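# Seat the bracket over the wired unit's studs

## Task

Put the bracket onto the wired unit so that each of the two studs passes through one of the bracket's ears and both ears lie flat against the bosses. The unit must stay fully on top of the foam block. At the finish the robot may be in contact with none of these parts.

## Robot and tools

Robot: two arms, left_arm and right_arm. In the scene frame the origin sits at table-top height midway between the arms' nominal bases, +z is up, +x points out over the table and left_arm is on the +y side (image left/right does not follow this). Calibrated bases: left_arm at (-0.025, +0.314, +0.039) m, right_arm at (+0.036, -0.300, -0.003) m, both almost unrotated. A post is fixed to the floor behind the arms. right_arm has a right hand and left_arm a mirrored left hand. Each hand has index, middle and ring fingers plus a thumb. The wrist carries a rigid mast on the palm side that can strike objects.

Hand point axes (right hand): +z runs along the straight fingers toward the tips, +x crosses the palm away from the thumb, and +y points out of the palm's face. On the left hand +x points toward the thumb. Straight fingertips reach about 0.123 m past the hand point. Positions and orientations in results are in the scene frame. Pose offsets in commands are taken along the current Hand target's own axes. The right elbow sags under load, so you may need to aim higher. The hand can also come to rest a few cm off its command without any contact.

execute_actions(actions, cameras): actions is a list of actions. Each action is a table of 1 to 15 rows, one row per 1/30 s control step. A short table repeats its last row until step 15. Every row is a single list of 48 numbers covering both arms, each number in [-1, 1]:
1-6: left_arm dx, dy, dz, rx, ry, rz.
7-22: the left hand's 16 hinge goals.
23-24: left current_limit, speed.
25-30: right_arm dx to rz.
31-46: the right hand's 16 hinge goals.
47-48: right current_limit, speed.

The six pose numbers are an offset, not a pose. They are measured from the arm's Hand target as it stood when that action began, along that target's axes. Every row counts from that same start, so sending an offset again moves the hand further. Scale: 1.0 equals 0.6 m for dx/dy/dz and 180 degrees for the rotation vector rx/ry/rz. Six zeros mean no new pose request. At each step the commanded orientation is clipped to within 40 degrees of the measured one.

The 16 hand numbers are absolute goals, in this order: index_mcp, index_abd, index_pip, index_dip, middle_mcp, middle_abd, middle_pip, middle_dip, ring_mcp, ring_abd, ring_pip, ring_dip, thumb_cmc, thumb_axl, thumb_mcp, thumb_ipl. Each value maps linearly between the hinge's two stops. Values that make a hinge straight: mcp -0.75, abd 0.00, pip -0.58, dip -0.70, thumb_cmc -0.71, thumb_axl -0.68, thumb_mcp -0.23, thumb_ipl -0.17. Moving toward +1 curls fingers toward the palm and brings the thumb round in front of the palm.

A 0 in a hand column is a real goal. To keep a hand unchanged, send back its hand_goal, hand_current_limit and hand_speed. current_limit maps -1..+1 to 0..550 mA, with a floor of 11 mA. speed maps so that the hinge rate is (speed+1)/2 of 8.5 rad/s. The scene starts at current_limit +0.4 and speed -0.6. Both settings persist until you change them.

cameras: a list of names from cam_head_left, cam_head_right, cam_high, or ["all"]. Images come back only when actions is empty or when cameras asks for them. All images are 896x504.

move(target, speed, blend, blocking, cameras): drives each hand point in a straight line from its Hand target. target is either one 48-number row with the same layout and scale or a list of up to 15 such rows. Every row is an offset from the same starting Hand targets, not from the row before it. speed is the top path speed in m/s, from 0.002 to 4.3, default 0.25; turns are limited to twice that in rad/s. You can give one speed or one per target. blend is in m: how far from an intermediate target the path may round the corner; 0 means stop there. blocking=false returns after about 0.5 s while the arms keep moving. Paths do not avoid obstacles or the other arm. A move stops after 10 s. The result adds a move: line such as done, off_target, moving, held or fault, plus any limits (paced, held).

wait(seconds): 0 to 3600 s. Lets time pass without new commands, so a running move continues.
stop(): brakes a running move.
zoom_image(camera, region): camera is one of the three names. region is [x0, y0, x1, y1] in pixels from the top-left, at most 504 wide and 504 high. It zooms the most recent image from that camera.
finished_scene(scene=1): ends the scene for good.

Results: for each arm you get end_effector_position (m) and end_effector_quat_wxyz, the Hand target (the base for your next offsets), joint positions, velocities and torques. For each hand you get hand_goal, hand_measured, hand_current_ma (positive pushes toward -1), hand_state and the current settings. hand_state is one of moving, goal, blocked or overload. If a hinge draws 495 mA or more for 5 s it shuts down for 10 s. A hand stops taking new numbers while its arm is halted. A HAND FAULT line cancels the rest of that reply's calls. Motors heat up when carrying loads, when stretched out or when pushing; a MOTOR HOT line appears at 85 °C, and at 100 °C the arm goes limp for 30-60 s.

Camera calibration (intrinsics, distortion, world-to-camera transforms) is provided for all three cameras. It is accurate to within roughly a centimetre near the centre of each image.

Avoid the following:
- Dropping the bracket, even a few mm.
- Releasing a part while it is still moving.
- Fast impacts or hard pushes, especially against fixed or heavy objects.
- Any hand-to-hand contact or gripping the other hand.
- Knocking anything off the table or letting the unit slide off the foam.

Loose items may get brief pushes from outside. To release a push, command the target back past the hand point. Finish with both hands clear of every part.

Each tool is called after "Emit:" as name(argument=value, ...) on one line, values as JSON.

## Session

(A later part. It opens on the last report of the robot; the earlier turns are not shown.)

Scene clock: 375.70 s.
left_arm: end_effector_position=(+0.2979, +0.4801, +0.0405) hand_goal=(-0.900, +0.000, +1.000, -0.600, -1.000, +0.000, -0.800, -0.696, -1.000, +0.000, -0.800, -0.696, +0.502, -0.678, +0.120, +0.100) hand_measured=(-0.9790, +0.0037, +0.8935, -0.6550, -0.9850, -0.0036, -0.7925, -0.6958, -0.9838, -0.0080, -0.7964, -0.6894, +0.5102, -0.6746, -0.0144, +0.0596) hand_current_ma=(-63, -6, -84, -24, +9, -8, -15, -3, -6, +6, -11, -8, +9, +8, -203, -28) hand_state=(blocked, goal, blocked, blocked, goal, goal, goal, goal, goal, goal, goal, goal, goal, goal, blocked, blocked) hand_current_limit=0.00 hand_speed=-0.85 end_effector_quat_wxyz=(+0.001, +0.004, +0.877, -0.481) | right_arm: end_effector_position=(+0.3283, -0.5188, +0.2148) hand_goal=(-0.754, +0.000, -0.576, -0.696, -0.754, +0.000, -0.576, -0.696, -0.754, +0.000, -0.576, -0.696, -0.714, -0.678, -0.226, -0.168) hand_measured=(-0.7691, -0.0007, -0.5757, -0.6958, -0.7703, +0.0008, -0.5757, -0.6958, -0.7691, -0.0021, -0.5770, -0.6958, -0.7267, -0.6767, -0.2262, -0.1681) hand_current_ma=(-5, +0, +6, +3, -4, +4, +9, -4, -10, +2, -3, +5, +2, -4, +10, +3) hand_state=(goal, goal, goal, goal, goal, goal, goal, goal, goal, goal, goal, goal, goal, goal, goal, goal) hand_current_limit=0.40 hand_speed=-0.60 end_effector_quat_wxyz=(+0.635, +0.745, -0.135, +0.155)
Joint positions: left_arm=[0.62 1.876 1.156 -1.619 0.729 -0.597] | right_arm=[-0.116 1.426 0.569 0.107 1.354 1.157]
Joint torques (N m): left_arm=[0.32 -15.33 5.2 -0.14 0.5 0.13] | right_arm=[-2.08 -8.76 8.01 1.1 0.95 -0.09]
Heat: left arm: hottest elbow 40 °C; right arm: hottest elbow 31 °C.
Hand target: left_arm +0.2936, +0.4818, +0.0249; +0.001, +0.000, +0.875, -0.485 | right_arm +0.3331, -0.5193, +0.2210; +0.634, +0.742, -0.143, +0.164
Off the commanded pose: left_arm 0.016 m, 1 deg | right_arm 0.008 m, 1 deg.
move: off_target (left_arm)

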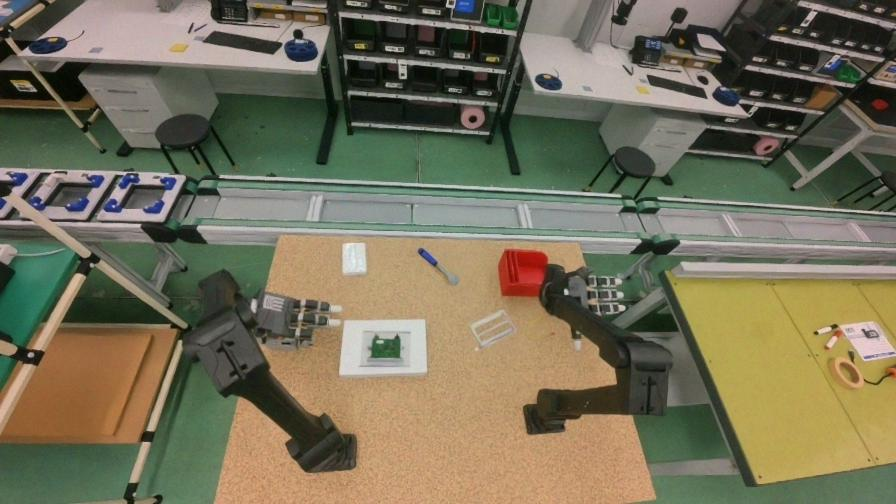

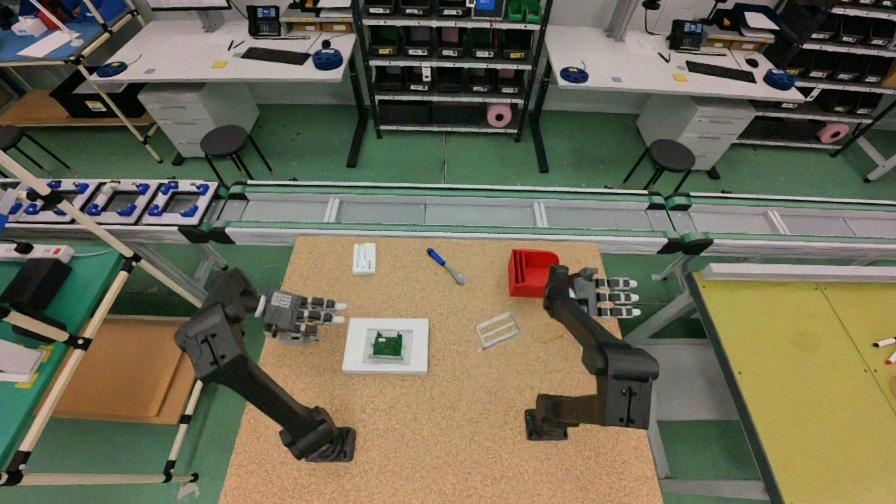

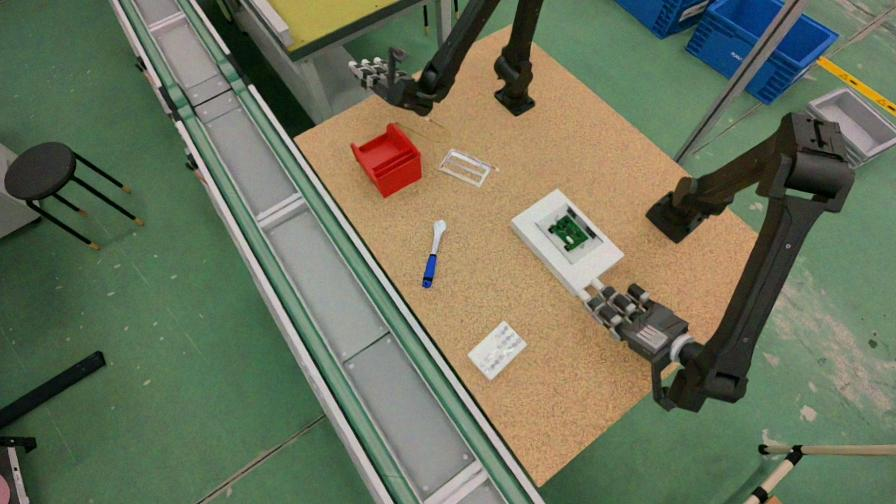

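Emit:
move(target=[0,-0.017,-0.0106,0,0,0,-0.93,0,0.89,-0.66,-1,0,-0.8,-0.6957,-1,0,-0.8,-0.6957,0.5014,-0.678,-0.01,0.06,0.0,-0.9,0,0,0,0,0,0,-0.754,0,-0.576,-0.696,-0.754,0,-0.576,-0.696,-0.754,0,-0.576,-0.696,-0.714,-0.678,-0.226,-0.168,0.4,-0.6], speed=0.03)

Emit:
move(target=[0,0,0,0,0,0,-0.93,0,0.72,-0.66,-1,0,-0.8,-0.6957,-1,0,-0.8,-0.6957,0.5014,-0.678,-0.15,0.06,0.0,-0.9,0,0,0,0,0,0,-0.754,0,-0.576,-0.696,-0.754,0,-0.576,-0.696,-0.754,0,-0.576,-0.696,-0.714,-0.678,-0.226,-0.168,0.4,-0.6], cameras=["all"])

Emit:
zoom_image(camera="cam_head_right", region=[270, 300, 330, 350])

Emit:
zoom_image(camera="cam_head_left", region=[250, 300, 320, 360])

Scene clock: 428.23 s.
left_arm: end_effector_position=(+0.2979, +0.4802, +0.0405) hand_goal=(-0.930, +0.000, +0.890, -0.660, -1.000, +0.000, -0.800, -0.696, -1.000, +0.000, -0.800, -0.696, +0.502, -0.678, -0.010, +0.060) hand_measured=(-0.9657, +0.0037, +0.8807, -0.6639, -0.9850, -0.0051, -0.7925, -0.6958, -0.9838, -0.0080, -0.7964, -0.6894, +0.5102, -0.6746, -0.0134, +0.0510) hand_current_ma=(-24, -10, -5, -2, +5, -1, -8, -5, +0, +7, -9, -7, +1, +3, -6, -5) hand_state=(blocked, goal, goal, goal, goal, goal, goal, goal, goal, goal, goal, goal, goal, goal, goal, goal) hand_current_limit=0.00 hand_speed=-0.90 end_effector_quat_wxyz=(+0.001, +0.004, +0.877, -0.481) | right_arm: end_effector_position=(+0.3283, -0.5188, +0.2148) hand_goal=(-0.754, +0.000, -0.576, -0.696, -0.754, +0.000, -0.576, -0.696, -0.754, +0.000, -0.576, -0.696, -0.714, -0.678, -0.226, -0.168) hand_measured=(-0.7679, +0.0008, -0.5770, -0.6958, -0.7703, +0.0008, -0.5770, -0.6971, -0.7691, +0.0008, -0.5757, -0.6945, -0.7267, -0.6767, -0.2252, -0.1691) hand_current_ma=(-6, +1, +14, +7, -2, +6, +10, -3, -8, -1, +1, +8, +1, -2, +6, +2) hand_state=(goal, goal, goal, goal, goal, goal, goal, goal, goal, goal, goal, goal, goal, goal, goal, goal) hand_current_limit=0.40 hand_speed=-0.60 end_effector_quat_wxyz=(+0.635, +0.745, -0.135, +0.155)
Joint positions: left_arm=[0.621 1.876 1.156 -1.619 0.729 -0.597] | right_arm=[-0.116 1.426 0.569 0.107 1.354 1.157]
Joint torques (N m): left_arm=[0.26 -17.08 5.9 -1.07 0.51 0.13] | right_arm=[-2.08 -8.76 7.98 1.11 0.95 -0.09]
Heat: left arm: hottest elbow 38 °C; right arm: hottest elbow 31 °C.
Hand target: left_arm +0.2936, +0.4819, +0.0369; +0.001, +0.000, +0.875, -0.485 | right_arm +0.3331, -0.5193, +0.2210; +0.634, +0.742, -0.143, +0.164
Off the commanded pose: left_arm 0.006 m, 1 deg | right_arm 0.008 m, 1 deg.
move: done

Scene clock: 428.97 s.
left_arm: end_effector_position=(+0.2979, +0.4802, +0.0405) hand_goal=(-0.930, +0.000, +0.720, -0.660, -1.000, +0.000, -0.800, -0.696, -1.000, +0.000, -0.800, -0.696, +0.502, -0.678, -0.150, +0.060) hand_measured=(-0.9199, +0.0008, +0.7254, -0.6627, -0.9850, -0.0051, -0.7925, -0.6958, -0.9850, -0.0080, -0.7964, -0.6894, +0.5102, -0.6746, -0.1401, +0.0558) hand_current_ma=(-9, -4, +1, +3, +9, -1, -10, -9, -3, +7, -6, -5, +5, +3, -7, -6) hand_state=(goal, goal, goal, goal, goal, goal, goal, goal, goal, goal, goal, goal, goal, goal, goal, goal) hand_current_limit=0.00 hand_speed=-0.90 end_effector_quat_wxyz=(+0.001, +0.004, +0.877, -0.481) | right_arm: end_effector_position=(+0.3283, -0.5188, +0.2148) hand_goal=(-0.754, +0.000, -0.576, -0.696, -0.754, +0.000, -0.576, -0.696, -0.754, +0.000, -0.576, -0.696, -0.714, -0.678, -0.226, -0.168) hand_measured=(-0.7691, +0.0023, -0.5770, -0.6958, -0.7703, -0.0007, -0.5770, -0.6958, -0.7691, -0.0007, -0.5782, -0.6971, -0.7280, -0.6777, -0.2262, -0.1681) hand_current_ma=(+0, +1, +1, +2, -5, -4, +6, -5, -13, +0, -1, +6, -2, -6, +8, +12) hand_state=(goal, goal, goal, goal, goal, goal, goal, goal, goal, goal, goal, goal, goal, goal, goal, goal) hand_current_limit=0.40 hand_speed=-0.60 end_effector_quat_wxyz=(+0.635, +0.745, -0.135, +0.155)
Joint positions: left_arm=[0.621 1.876 1.156 -1.619 0.729 -0.597] | right_arm=[-0.116 1.426 0.569 0.107 1.354 1.157]
Joint torques (N m): left_arm=[0.26 -17.14 5.83 -1.05 0.5 0.13] | right_arm=[-2.08 -8.76 7.97 1.09 0.95 -0.09]
Heat: left arm: hottest elbow 38 °C; right arm: hottest elbow 31 °C.
Hand target: left_arm +0.2936, +0.4819, +0.0369; +0.001, +0.000, +0.875, -0.485 | right_arm +0.3331, -0.5193, +0.2210; +0.634, +0.742, -0.143, +0.164
Off the commanded pose: left_arm 0.006 m, 1 deg | right_arm 0.008 m, 1 deg.
move: done

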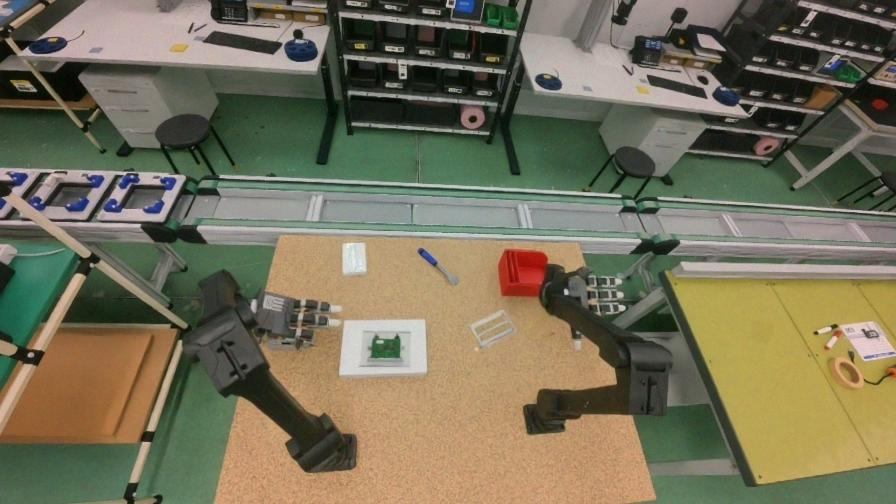

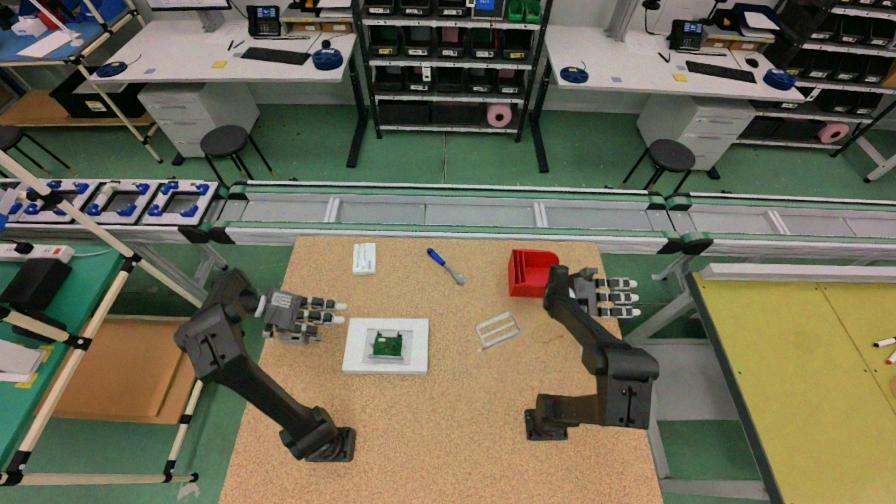

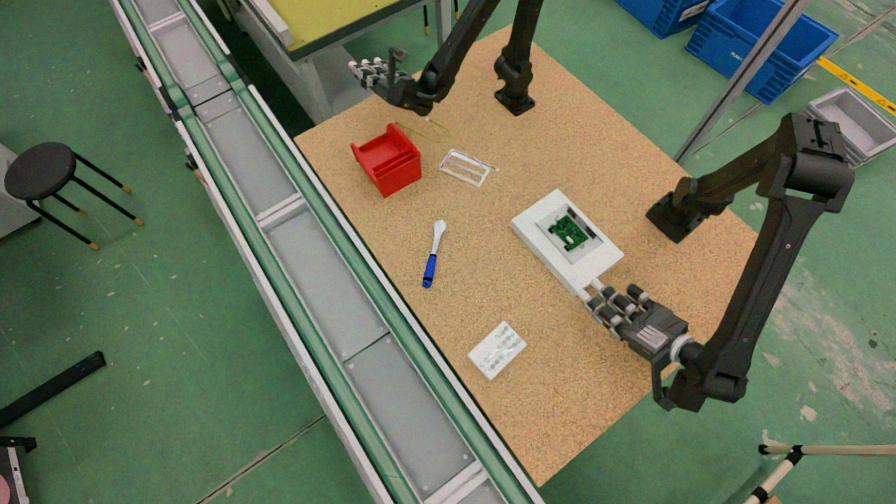

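Scaled by 8.400 from the camera's image (finer frame: 1280x720).

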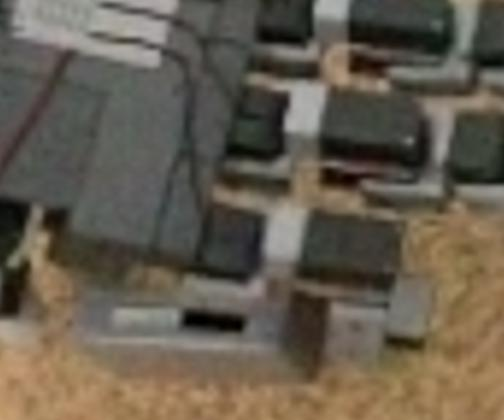

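Scaled by 7.200 from the camera's image (finer frame: 1280x720).

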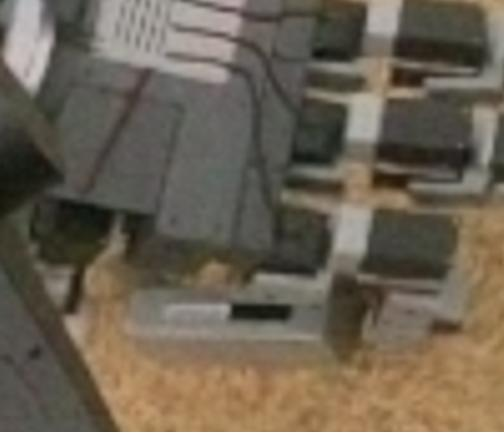

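Emit:
zoom_image(camera="cam_head_right", region=[262, 325, 322, 355])

Emit:
zoom_image(camera="cam_head_left", region=[252, 325, 322, 360])

Scaled by 8.400 from the camera's image (finer frame: 1280x720).

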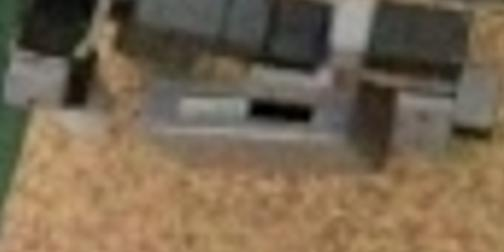

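Scaled by 7.200 from the camera's image (finer frame: 1280x720).

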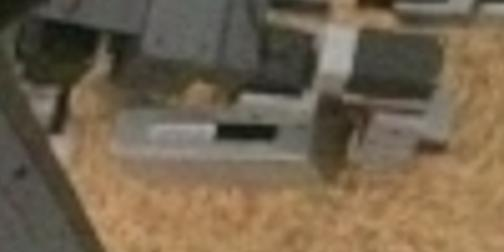

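Emit:
move(target=[0.006,0.0198,0.0124,0,0,0,-0.93,0,0.72,-0.66,-1,0,-0.8,-0.6957,-1,0,-0.8,-0.6957,0.5014,-0.678,-0.15,0.06,0.0,-0.85,0,0,0,0,0,0,-0.754,0,-0.576,-0.696,-0.754,0,-0.576,-0.696,-0.754,0,-0.576,-0.696,-0.714,-0.678,-0.226,-0.168,0.4,-0.6], speed=0.05)

Scene clock: 462.10 s.
left_arm: end_effector_position=(+0.2959, +0.4804, +0.0340) hand_goal=(-0.930, +0.000, +0.720, -0.660, -1.000, +0.000, -0.800, -0.696, -1.000, +0.000, -0.800, -0.696, +0.502, -0.678, -0.150, +0.060) hand_measured=(-0.9211, -0.0065, +0.7164, -0.6627, -0.9862, -0.0051, -0.7912, -0.6958, -0.9850, -0.0080, -0.7951, -0.6894, +0.5102, -0.6746, -0.1401, +0.0558) hand_current_ma=(-3, -1, -4, +0, +4, -7, -8, -4, -1, +4, -9, -8, +6, +4, -4, -2) hand_state=(goal, goal, goal, goal, goal, goal, goal, goal, goal, goal, goal, goal, goal, goal, goal, goal) hand_current_limit=0.00 hand_speed=-0.85 end_effector_quat_wxyz=(+0.002, +0.003, +0.877, -0.481) | right_arm: end_effector_position=(+0.3283, -0.5188, +0.2148) hand_goal=(-0.754, +0.000, -0.576, -0.696, -0.754, +0.000, -0.576, -0.696, -0.754, +0.000, -0.576, -0.696, -0.714, -0.678, -0.226, -0.168) hand_measured=(-0.7679, +0.0008, -0.5770, -0.6971, -0.7716, -0.0007, -0.5770, -0.6958, -0.7691, -0.0007, -0.5782, -0.6958, -0.7267, -0.6767, -0.2262, -0.1681) hand_current_ma=(-3, +0, +11, +3, -4, +4, +8, -3, -8, +4, -1, +7, +7, -6, +8, +11) hand_state=(goal, goal, goal, goal, goal, goal, goal, goal, goal, goal, goal, goal, goal, goal, goal, goal) hand_current_limit=0.40 hand_speed=-0.60 end_effector_quat_wxyz=(+0.635, +0.745, -0.135, +0.155)
Joint positions: left_arm=[0.624 1.883 1.146 -1.6 0.728 -0.597] | right_arm=[-0.116 1.426 0.569 0.107 1.354 1.157]
Joint torques (N m): left_arm=[0.5 -16.09 5.14 -0.58 0.4 0.16] | right_arm=[-2.02 -8.88 7.98 1.1 0.95 -0.09]
Heat: left arm: hottest elbow 37 °C; right arm: hottest elbow 31 °C.
Hand target: left_arm +0.2900, +0.4818, +0.0230; +0.001, +0.000, +0.875, -0.485 | right_arm +0.3331, -0.5193, +0.2210; +0.634, +0.742, -0.143, +0.164
Off the commanded pose: left_arm 0.013 m, 1 deg | right_arm 0.008 m, 1 deg.
move: off_target (left_arm)

Emit:
move(target=[[0,0,0,0,0,0,-0.93,0,0.86,-0.66,-1,0,-0.8,-0.6957,-1,0,-0.8,-0.6957,0.5014,-0.678,0.03,0.06,0.0,-0.85,0,0,0,0,0,0,-0.754,0,-0.576,-0.696,-0.754,0,-0.576,-0.696,-0.754,0,-0.576,-0.696,-0.714,-0.678,-0.226,-0.168,0.4,-0.6],[0,0,0,0,0,0,-0.93,0,0.98,-0.64,-1,0,-0.8,-0.6957,-1,0,-0.8,-0.6957,0.5014,-0.678,0.09,0.06,0.0,-0.85,0,0,0,0,0,0,-0.754,0,-0.576,-0.696,-0.754,0,-0.576,-0.696,-0.754,0,-0.576,-0.696,-0.714,-0.678,-0.226,-0.168,0.4,-0.6]], cameras=["cam_head_left","cam_head_right"])

Emit:
zoom_image(camera="cam_head_right", region=[262, 305, 332, 355])

Emit:
zoom_image(camera="cam_head_left", region=[252, 305, 322, 360])

Scene clock: 468.97 s.
left_arm: end_effector_position=(+0.2956, +0.4808, +0.0337) hand_goal=(-0.930, +0.000, +0.980, -0.640, -1.000, +0.000, -0.800, -0.696, -1.000, +0.000, -0.800, -0.696, +0.502, -0.678, +0.090, +0.060) hand_measured=(-0.9573, -0.0065, +0.8627, -0.6665, -0.9862, -0.0051, -0.7925, -0.6958, -0.9838, -0.0080, -0.7964, -0.6894, +0.5102, -0.6746, -0.0045, +0.0463) hand_current_ma=(-19, -9, -101, -5, +10, -4, -3, -8, -2, +12, -11, -8, +7, +8, -120, -4) hand_state=(blocked, goal, blocked, blocked, goal, goal, goal, goal, goal, goal, goal, goal, goal, goal, blocked, goal) hand_current_limit=0.00 hand_speed=-0.85 end_effector_quat_wxyz=(+0.002, +0.003, +0.877, -0.480) | right_arm: end_effector_position=(+0.3283, -0.5188, +0.2148) hand_goal=(-0.754, +0.000, -0.576, -0.696, -0.754, +0.000, -0.576, -0.696, -0.754, +0.000, -0.576, -0.696, -0.714, -0.678, -0.226, -0.168) hand_measured=(-0.7679, +0.0008, -0.5770, -0.6971, -0.7703, -0.0007, -0.5770, -0.6958, -0.7703, +0.0008, -0.5770, -0.6971, -0.7280, -0.6777, -0.2252, -0.1672) hand_current_ma=(-7, -5, +7, +8, -5, +4, +10, -8, -11, +1, -2, +4, +1, +3, +3, +10) hand_state=(goal, goal, goal, goal, goal, goal, goal, goal, goal, goal, goal, goal, goal, goal, goal, goal) hand_current_limit=0.40 hand_speed=-0.60 end_effector_quat_wxyz=(+0.635, +0.745, -0.135, +0.155)
Joint positions: left_arm=[0.624 1.884 1.146 -1.599 0.726 -0.597] | right_arm=[-0.116 1.426 0.569 0.107 1.354 1.157]
Joint torques (N m): left_arm=[0.56 -16.03 5.2 -0.55 0.46 0.19] | right_arm=[-2.08 -8.76 7.99 1.09 0.95 -0.09]
Heat: left arm: hottest elbow 37 °C; right arm: hottest elbow 31 °C.
Hand target: left_arm +0.2899, +0.4818, +0.0229; +0.000, +0.000, +0.875, -0.485 | right_arm +0.3331, -0.5193, +0.2210; +0.634, +0.742, -0.143, +0.164
Off the commanded pose: left_arm 0.012 m, 1 deg | right_arm 0.008 m, 1 deg.
move: done; target 2's new numbers were sent with left_arm's hand 0.012 m and 1 deg from that target

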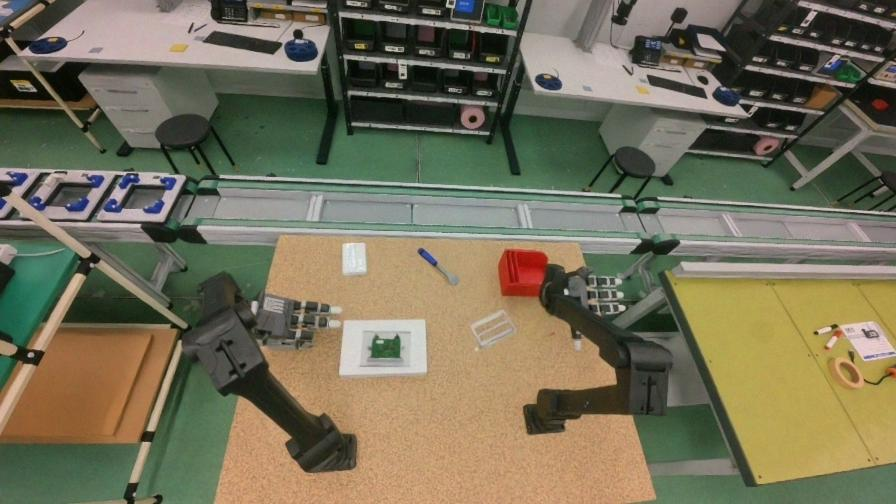

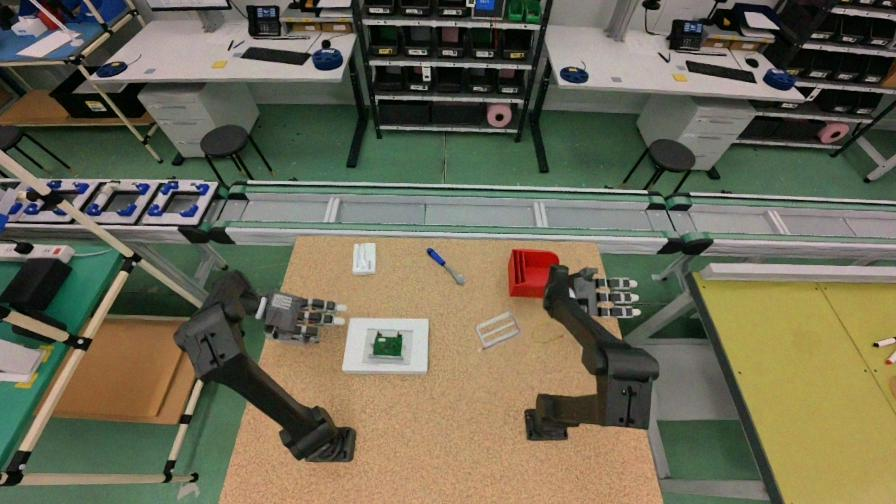

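Scaled by 7.200 from the camera's image (finer frame: 1280x720).

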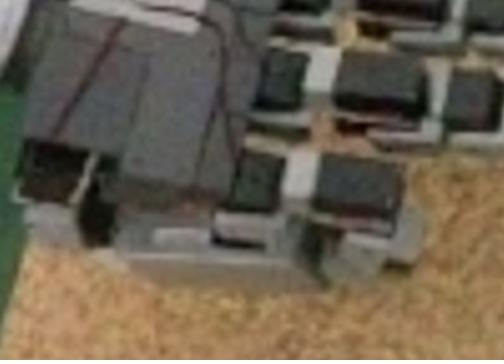

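Scaled by 7.200 from the camera's image (finer frame: 1280x720).

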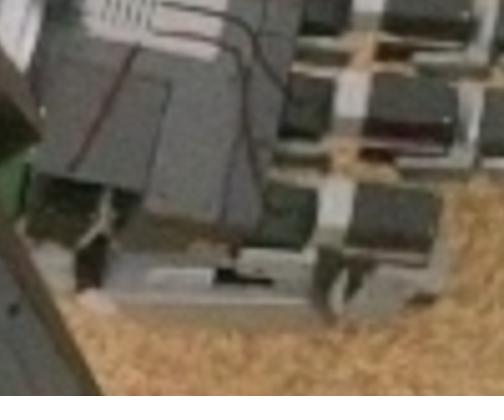

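Emit:
move(target=[0,-0.0707,-0.0442,0,0,0,-0.93,0,0.98,-0.64,-1,0,-0.8,-0.6957,-1,0,-0.8,-0.6957,0.5014,-0.678,0.09,0.06,0.0,-0.85,0,0,0,0,0,0,-0.754,0,-0.576,-0.696,-0.754,0,-0.576,-0.696,-0.754,0,-0.576,-0.696,-0.714,-0.678,-0.226,-0.168,0.4,-0.6], cameras=["all"], speed=0.04)

Emit:
zoom_image(camera="cam_head_right", region=[262, 300, 332, 355])

Emit:
zoom_image(camera="cam_head_left", region=[252, 300, 322, 360])

Scene clock: 475.20 s.
left_arm: end_effector_position=(+0.2877, +0.4744, +0.0626) hand_goal=(-0.930, +0.000, +0.980, -0.640, -1.000, +0.000, -0.800, -0.696, -1.000, +0.000, -0.800, -0.696, +0.502, -0.678, +0.090, +0.060) hand_measured=(-0.9585, -0.0065, +0.8704, -0.6665, -0.9850, -0.0036, -0.7925, -0.6958, -0.9850, -0.0065, -0.7951, -0.6894, +0.5090, -0.6746, -0.0045, +0.0405) hand_current_ma=(-20, -7, -94, -5, +3, -4, -8, -5, -4, +8, -7, -5, +6, +7, -118, -5) hand_state=(blocked, goal, blocked, blocked, goal, goal, goal, goal, goal, goal, goal, goal, goal, goal, blocked, blocked) hand_current_limit=0.00 hand_speed=-0.85 end_effector_quat_wxyz=(-0.005, +0.001, +0.874, -0.487) | right_arm: end_effector_position=(+0.3283, -0.5188, +0.2148) hand_goal=(-0.754, +0.000, -0.576, -0.696, -0.754, +0.000, -0.576, -0.696, -0.754, +0.000, -0.576, -0.696, -0.714, -0.678, -0.226, -0.168) hand_measured=(-0.7679, +0.0008, -0.5770, -0.6958, -0.7716, -0.0007, -0.5770, -0.6958, -0.7691, +0.0008, -0.5744, -0.6958, -0.7280, -0.6767, -0.2262, -0.1672) hand_current_ma=(-3, -1, +2, +4, +0, +7, +10, -3, -15, -1, -1, +5, +3, -9, +14, +10) hand_state=(goal, goal, goal, goal, goal, goal, goal, goal, goal, goal, goal, goal, goal, goal, goal, goal) hand_current_limit=0.40 hand_speed=-0.60 end_effector_quat_wxyz=(+0.635, +0.745, -0.135, +0.155)
Joint positions: left_arm=[0.624 1.828 1.146 -1.679 0.726 -0.592] | right_arm=[-0.116 1.426 0.569 0.107 1.354 1.157]
Joint torques (N m): left_arm=[0.5 -18.2 8.44 -1.98 0.44 0.12] | right_arm=[-2.02 -8.88 8.01 1.09 0.95 -0.09]
Heat: left arm: hottest elbow 37 °C; right arm: hottest elbow 31 °C.
Hand target: left_arm +0.2899, +0.4818, +0.0729; +0.000, +0.000, +0.875, -0.485 | right_arm +0.3331, -0.5193, +0.2210; +0.634, +0.742, -0.143, +0.164
Off the commanded pose: left_arm 0.013 m, 1 deg | right_arm 0.008 m, 1 deg.
joint sent to its limit (left arm) — joint 4 (wrist pitch), lower limit. The joint targets still meet the commanded pose.
move: off_target (left_arm)

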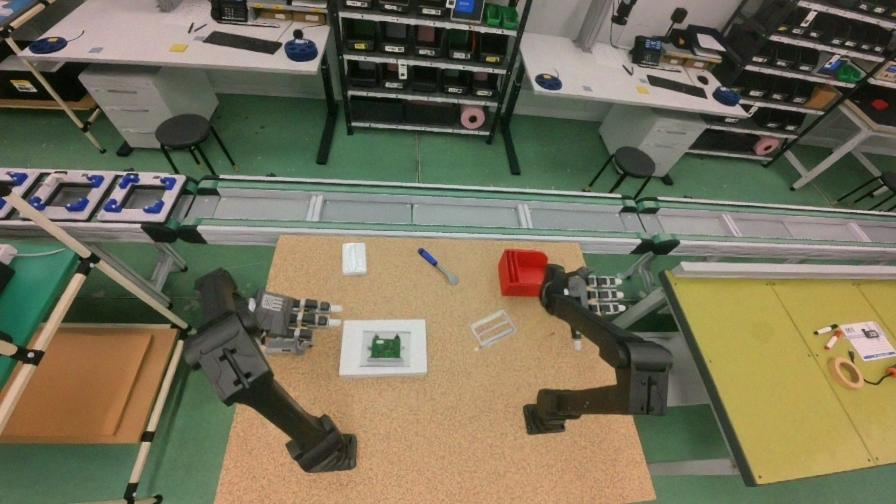

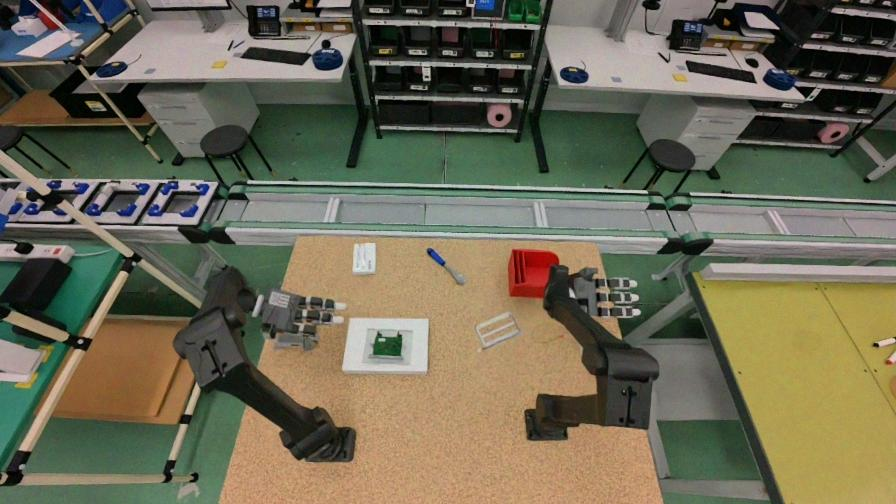

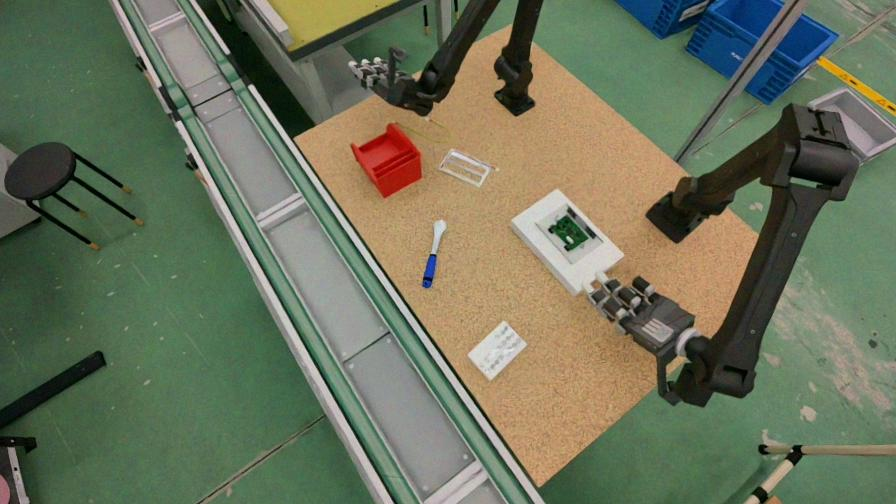

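Scaled by 7.200 from the camera's image (finer frame: 1280x720).

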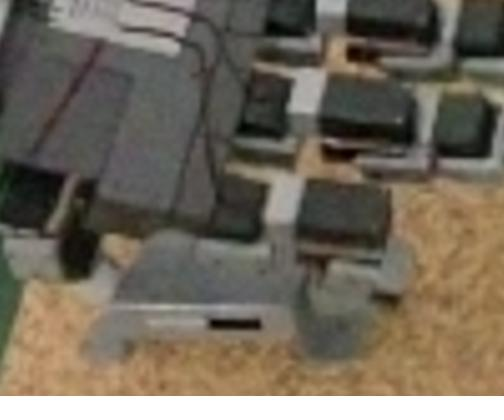

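Scaled by 7.200 from the camera's image (finer frame: 1280x720).

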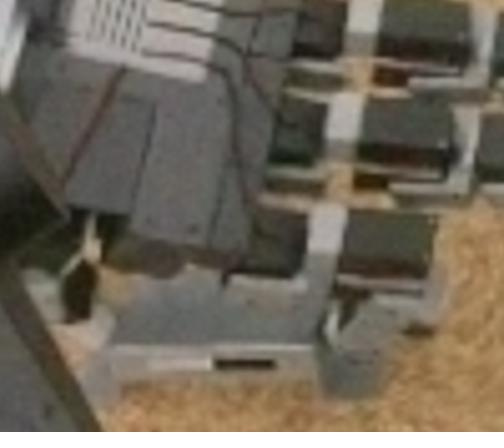

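Emit:
zoom_image(camera="cam_head_right", region=[270, 325, 320, 355])

Emit:
zoom_image(camera="cam_head_left", region=[257, 330, 312, 363])

Scaled by 10.080 from the camera's image (finer frame: 1280x720).

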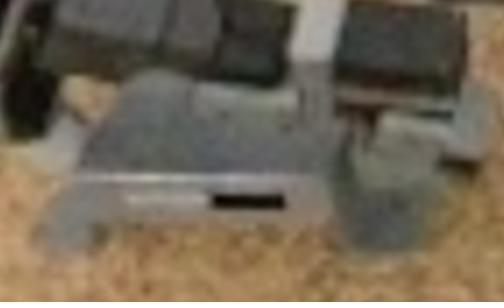

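Scaled by 9.164 from the camera's image (finer frame: 1280x720).

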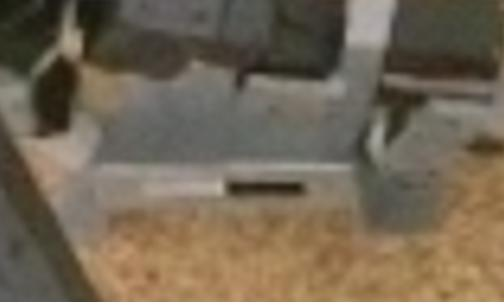

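Emit:
zoom_image(camera="cam_high", region=[600, 280, 700, 400])

Scaled by 4.200 from the camera's image (finer frame: 1280x720).

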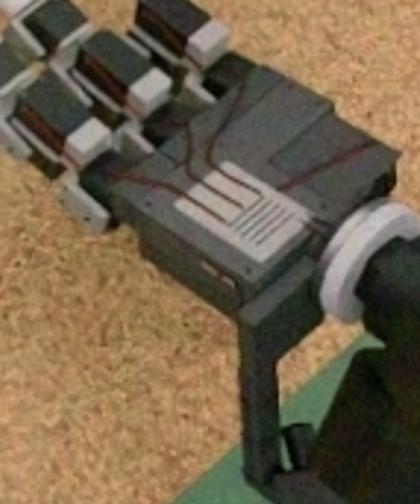

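Emit:
move(target=[0.0,0.05,0.0313,0,0,0,-0.93,0,0.98,-0.64,-1,0,-0.8,-0.6957,-1,0,-0.8,-0.6957,0.5014,-0.678,0.09,0.06,0.0,-0.85,0,0,0,0,0,0,-0.754,0,-0.576,-0.696,-0.754,0,-0.576,-0.696,-0.754,0,-0.576,-0.696,-0.714,-0.678,-0.226,-0.168,0.4,-0.6], cameras=["cam_head_left","cam_head_right"], speed=0.03)

Emit:
zoom_image(camera="cam_head_right", region=[270, 325, 320, 355])

Emit:
zoom_image(camera="cam_head_left", region=[257, 330, 312, 363])

Scene clock: 551.80 s.
left_arm: end_effector_position=(+0.2913, +0.4776, +0.0496) hand_goal=(-0.930, +0.000, +0.980, -0.640, -1.000, +0.000, -0.800, -0.696, -1.000, +0.000, -0.800, -0.696, +0.502, -0.678, +0.090, +0.060) hand_measured=(-0.9669, +0.0037, +0.8755, -0.6665, -0.9850, -0.0007, -0.7925, -0.6958, -0.9838, -0.0036, -0.7964, -0.6894, +0.4989, -0.6798, -0.0025, +0.0405) hand_current_ma=(-24, -6, -83, -11, +4, -5, -3, -9, +0, +11, -11, -15, -1, +3, -112, -4) hand_state=(blocked, goal, blocked, blocked, goal, goal, goal, goal, goal, goal, goal, goal, goal, goal, blocked, goal) hand_current_limit=0.00 hand_speed=-0.85 end_effector_quat_wxyz=(-0.002, +0.003, +0.875, -0.483) | right_arm: end_effector_position=(+0.3283, -0.5188, +0.2148) hand_goal=(-0.754, +0.000, -0.576, -0.696, -0.754, +0.000, -0.576, -0.696, -0.754, +0.000, -0.576, -0.696, -0.714, -0.678, -0.226, -0.168) hand_measured=(-0.7679, +0.0008, -0.5757, -0.6971, -0.7691, +0.0008, -0.5770, -0.6971, -0.7703, +0.0008, -0.5770, -0.6958, -0.7267, -0.6767, -0.2252, -0.1672) hand_current_ma=(-7, +13, -1, +9, -7, +3, +3, -3, -8, +2, -3, +5, +8, -1, +6, +8) hand_state=(goal, goal, goal, goal, goal, goal, goal, goal, goal, goal, goal, goal, goal, goal, goal, goal) hand_current_limit=0.40 hand_speed=-0.60 end_effector_quat_wxyz=(+0.635, +0.745, -0.135, +0.155)
Joint positions: left_arm=[0.625 1.853 1.146 -1.643 0.725 -0.592] | right_arm=[-0.116 1.426 0.569 0.107 1.354 1.157]
Joint torques (N m): left_arm=[0.38 -15.27 6.08 -0.29 0.49 0.13] | right_arm=[-1.96 -8.88 7.97 1.09 0.95 -0.09]
Heat: left arm: hottest elbow 39 °C; right arm: hottest elbow 31 °C.
Hand target: left_arm +0.2899, +0.4819, +0.0376; +0.000, +0.000, +0.875, -0.485 | right_arm +0.3331, -0.5193, +0.2210; +0.634, +0.742, -0.143, +0.164
Off the commanded pose: left_arm 0.013 m, 0 deg | right_arm 0.008 m, 1 deg.
move: off_target (left_arm)

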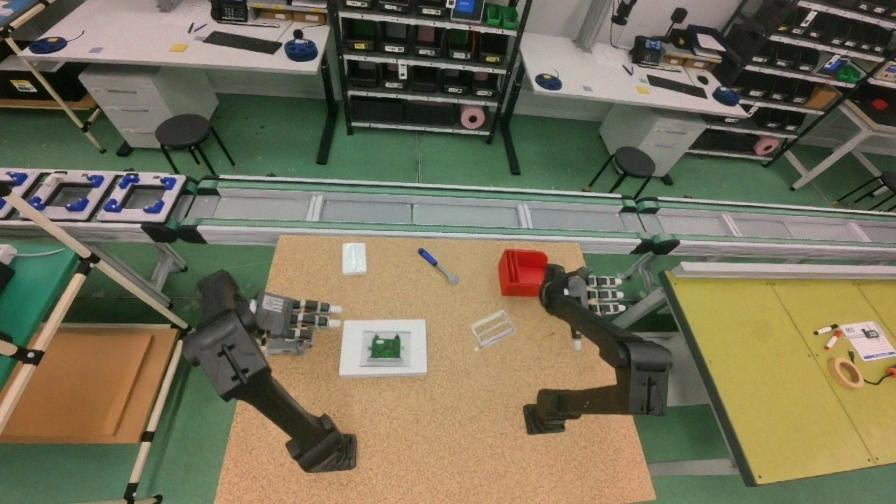

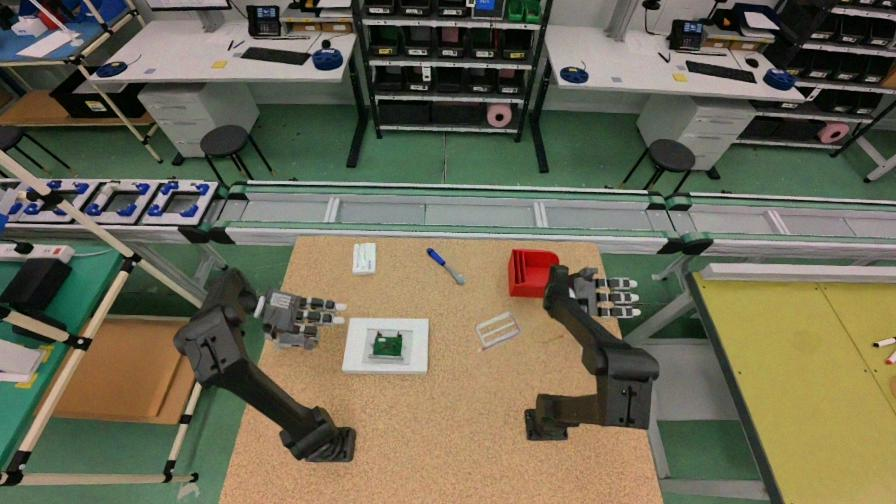

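Scaled by 10.080 from the camera's image (finer frame: 1280x720).

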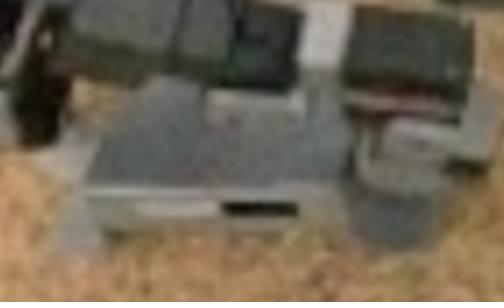

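Scaled by 9.164 from the camera's image (finer frame: 1280x720).

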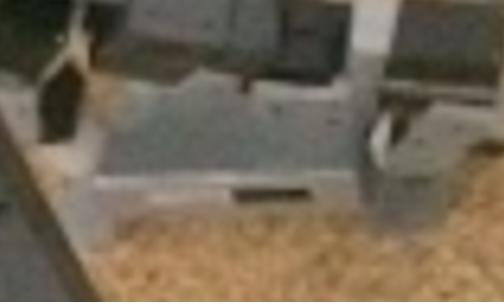

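Emit:
move(target=[[0,0,0,0,0,0,-0.95,0,0.89,-0.66,-1,0,-0.8,-0.6957,-1,0,-0.8,-0.6957,0.5014,-0.678,0.01,0.05,0.0,-0.9,0,0,0,0,0,0,-0.754,0,-0.576,-0.696,-0.754,0,-0.576,-0.696,-0.754,0,-0.576,-0.696,-0.714,-0.678,-0.226,-0.168,0.4,-0.6],[0,0.0057,0.0035,0,0,0,-0.95,0,0.89,-0.66,-1,0,-0.8,-0.6957,-1,0,-0.8,-0.6957,0.5014,-0.678,0.01,0.05,0.0,-0.9,0,0,0,0,0,0,-0.754,0,-0.576,-0.696,-0.754,0,-0.576,-0.696,-0.754,0,-0.576,-0.696,-0.714,-0.678,-0.226,-0.168,0.4,-0.6]], cameras=["cam_head_left","cam_head_right"], speed=0.03)

Emit:
zoom_image(camera="cam_head_right", region=[270, 325, 320, 355])

Scene clock: 560.47 s.
left_arm: end_effector_position=(+0.2923, +0.4786, +0.0459) hand_goal=(-0.950, +0.000, +0.890, -0.660, -1.000, +0.000, -0.800, -0.696, -1.000, +0.000, -0.800, -0.696, +0.502, -0.678, +0.010, +0.050) hand_measured=(-0.9669, +0.0037, +0.8743, -0.6716, -0.9862, -0.0007, -0.7925, -0.6958, -0.9838, -0.0051, -0.7951, -0.6894, +0.4964, -0.6798, -0.0015, +0.0396) hand_current_ma=(-13, -9, -5, -1, +5, -7, -7, -1, -1, +2, -7, -5, +8, +4, -10, -5) hand_state=(goal, goal, goal, goal, goal, goal, goal, goal, goal, goal, goal, goal, goal, goal, goal, goal) hand_current_limit=0.00 hand_speed=-0.90 end_effector_quat_wxyz=(-0.001, +0.003, +0.876, -0.482) | right_arm: end_effector_position=(+0.3283, -0.5188, +0.2148) hand_goal=(-0.754, +0.000, -0.576, -0.696, -0.754, +0.000, -0.576, -0.696, -0.754, +0.000, -0.576, -0.696, -0.714, -0.678, -0.226, -0.168) hand_measured=(-0.7679, -0.0007, -0.5770, -0.6945, -0.7716, +0.0008, -0.5770, -0.6945, -0.7691, -0.0007, -0.5757, -0.6945, -0.7267, -0.6777, -0.2252, -0.1672) hand_current_ma=(-7, -2, +4, +2, -3, +8, +5, -2, -3, +1, -1, +6, +4, -6, +6, +9) hand_state=(goal, goal, goal, goal, goal, goal, goal, goal, goal, goal, goal, goal, goal, goal, goal, goal) hand_current_limit=0.40 hand_speed=-0.60 end_effector_quat_wxyz=(+0.635, +0.745, -0.135, +0.155)
Joint positions: left_arm=[0.625 1.86 1.146 -1.633 0.724 -0.592] | right_arm=[-0.116 1.426 0.569 0.107 1.354 1.157]
Joint torques (N m): left_arm=[0.56 -15.27 5.75 -0.34 0.49 0.12] | right_arm=[-2.02 -8.88 7.98 1.11 0.95 -0.09]
Heat: left arm: hottest elbow 39 °C; right arm: hottest elbow 31 °C.
Hand target: left_arm +0.2899, +0.4819, +0.0336; +0.000, +0.000, +0.875, -0.485 | right_arm +0.3331, -0.5193, +0.2210; +0.634, +0.742, -0.143, +0.164
Off the commanded pose: left_arm 0.013 m, 1 deg | right_arm 0.008 m, 1 deg.
move: off_target (left_arm)

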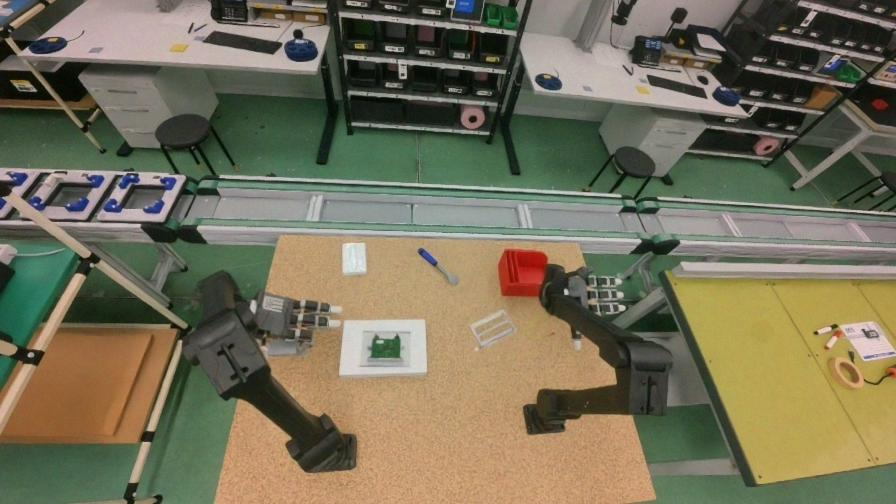

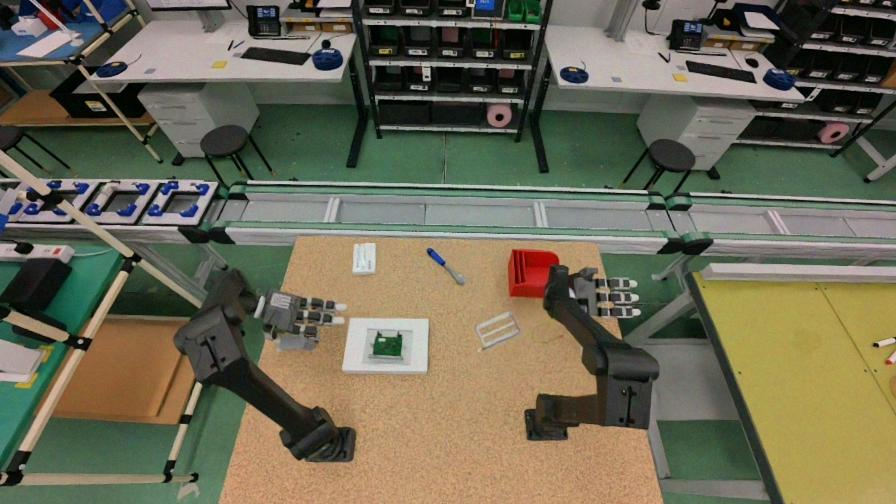

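Scaled by 10.080 from the camera's image (finer frame: 1280x720).

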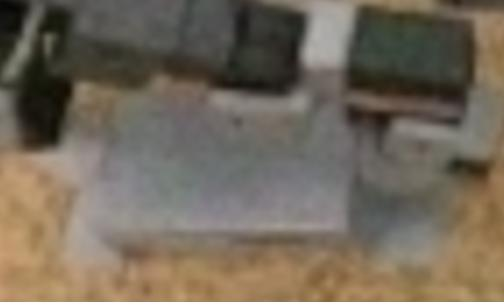

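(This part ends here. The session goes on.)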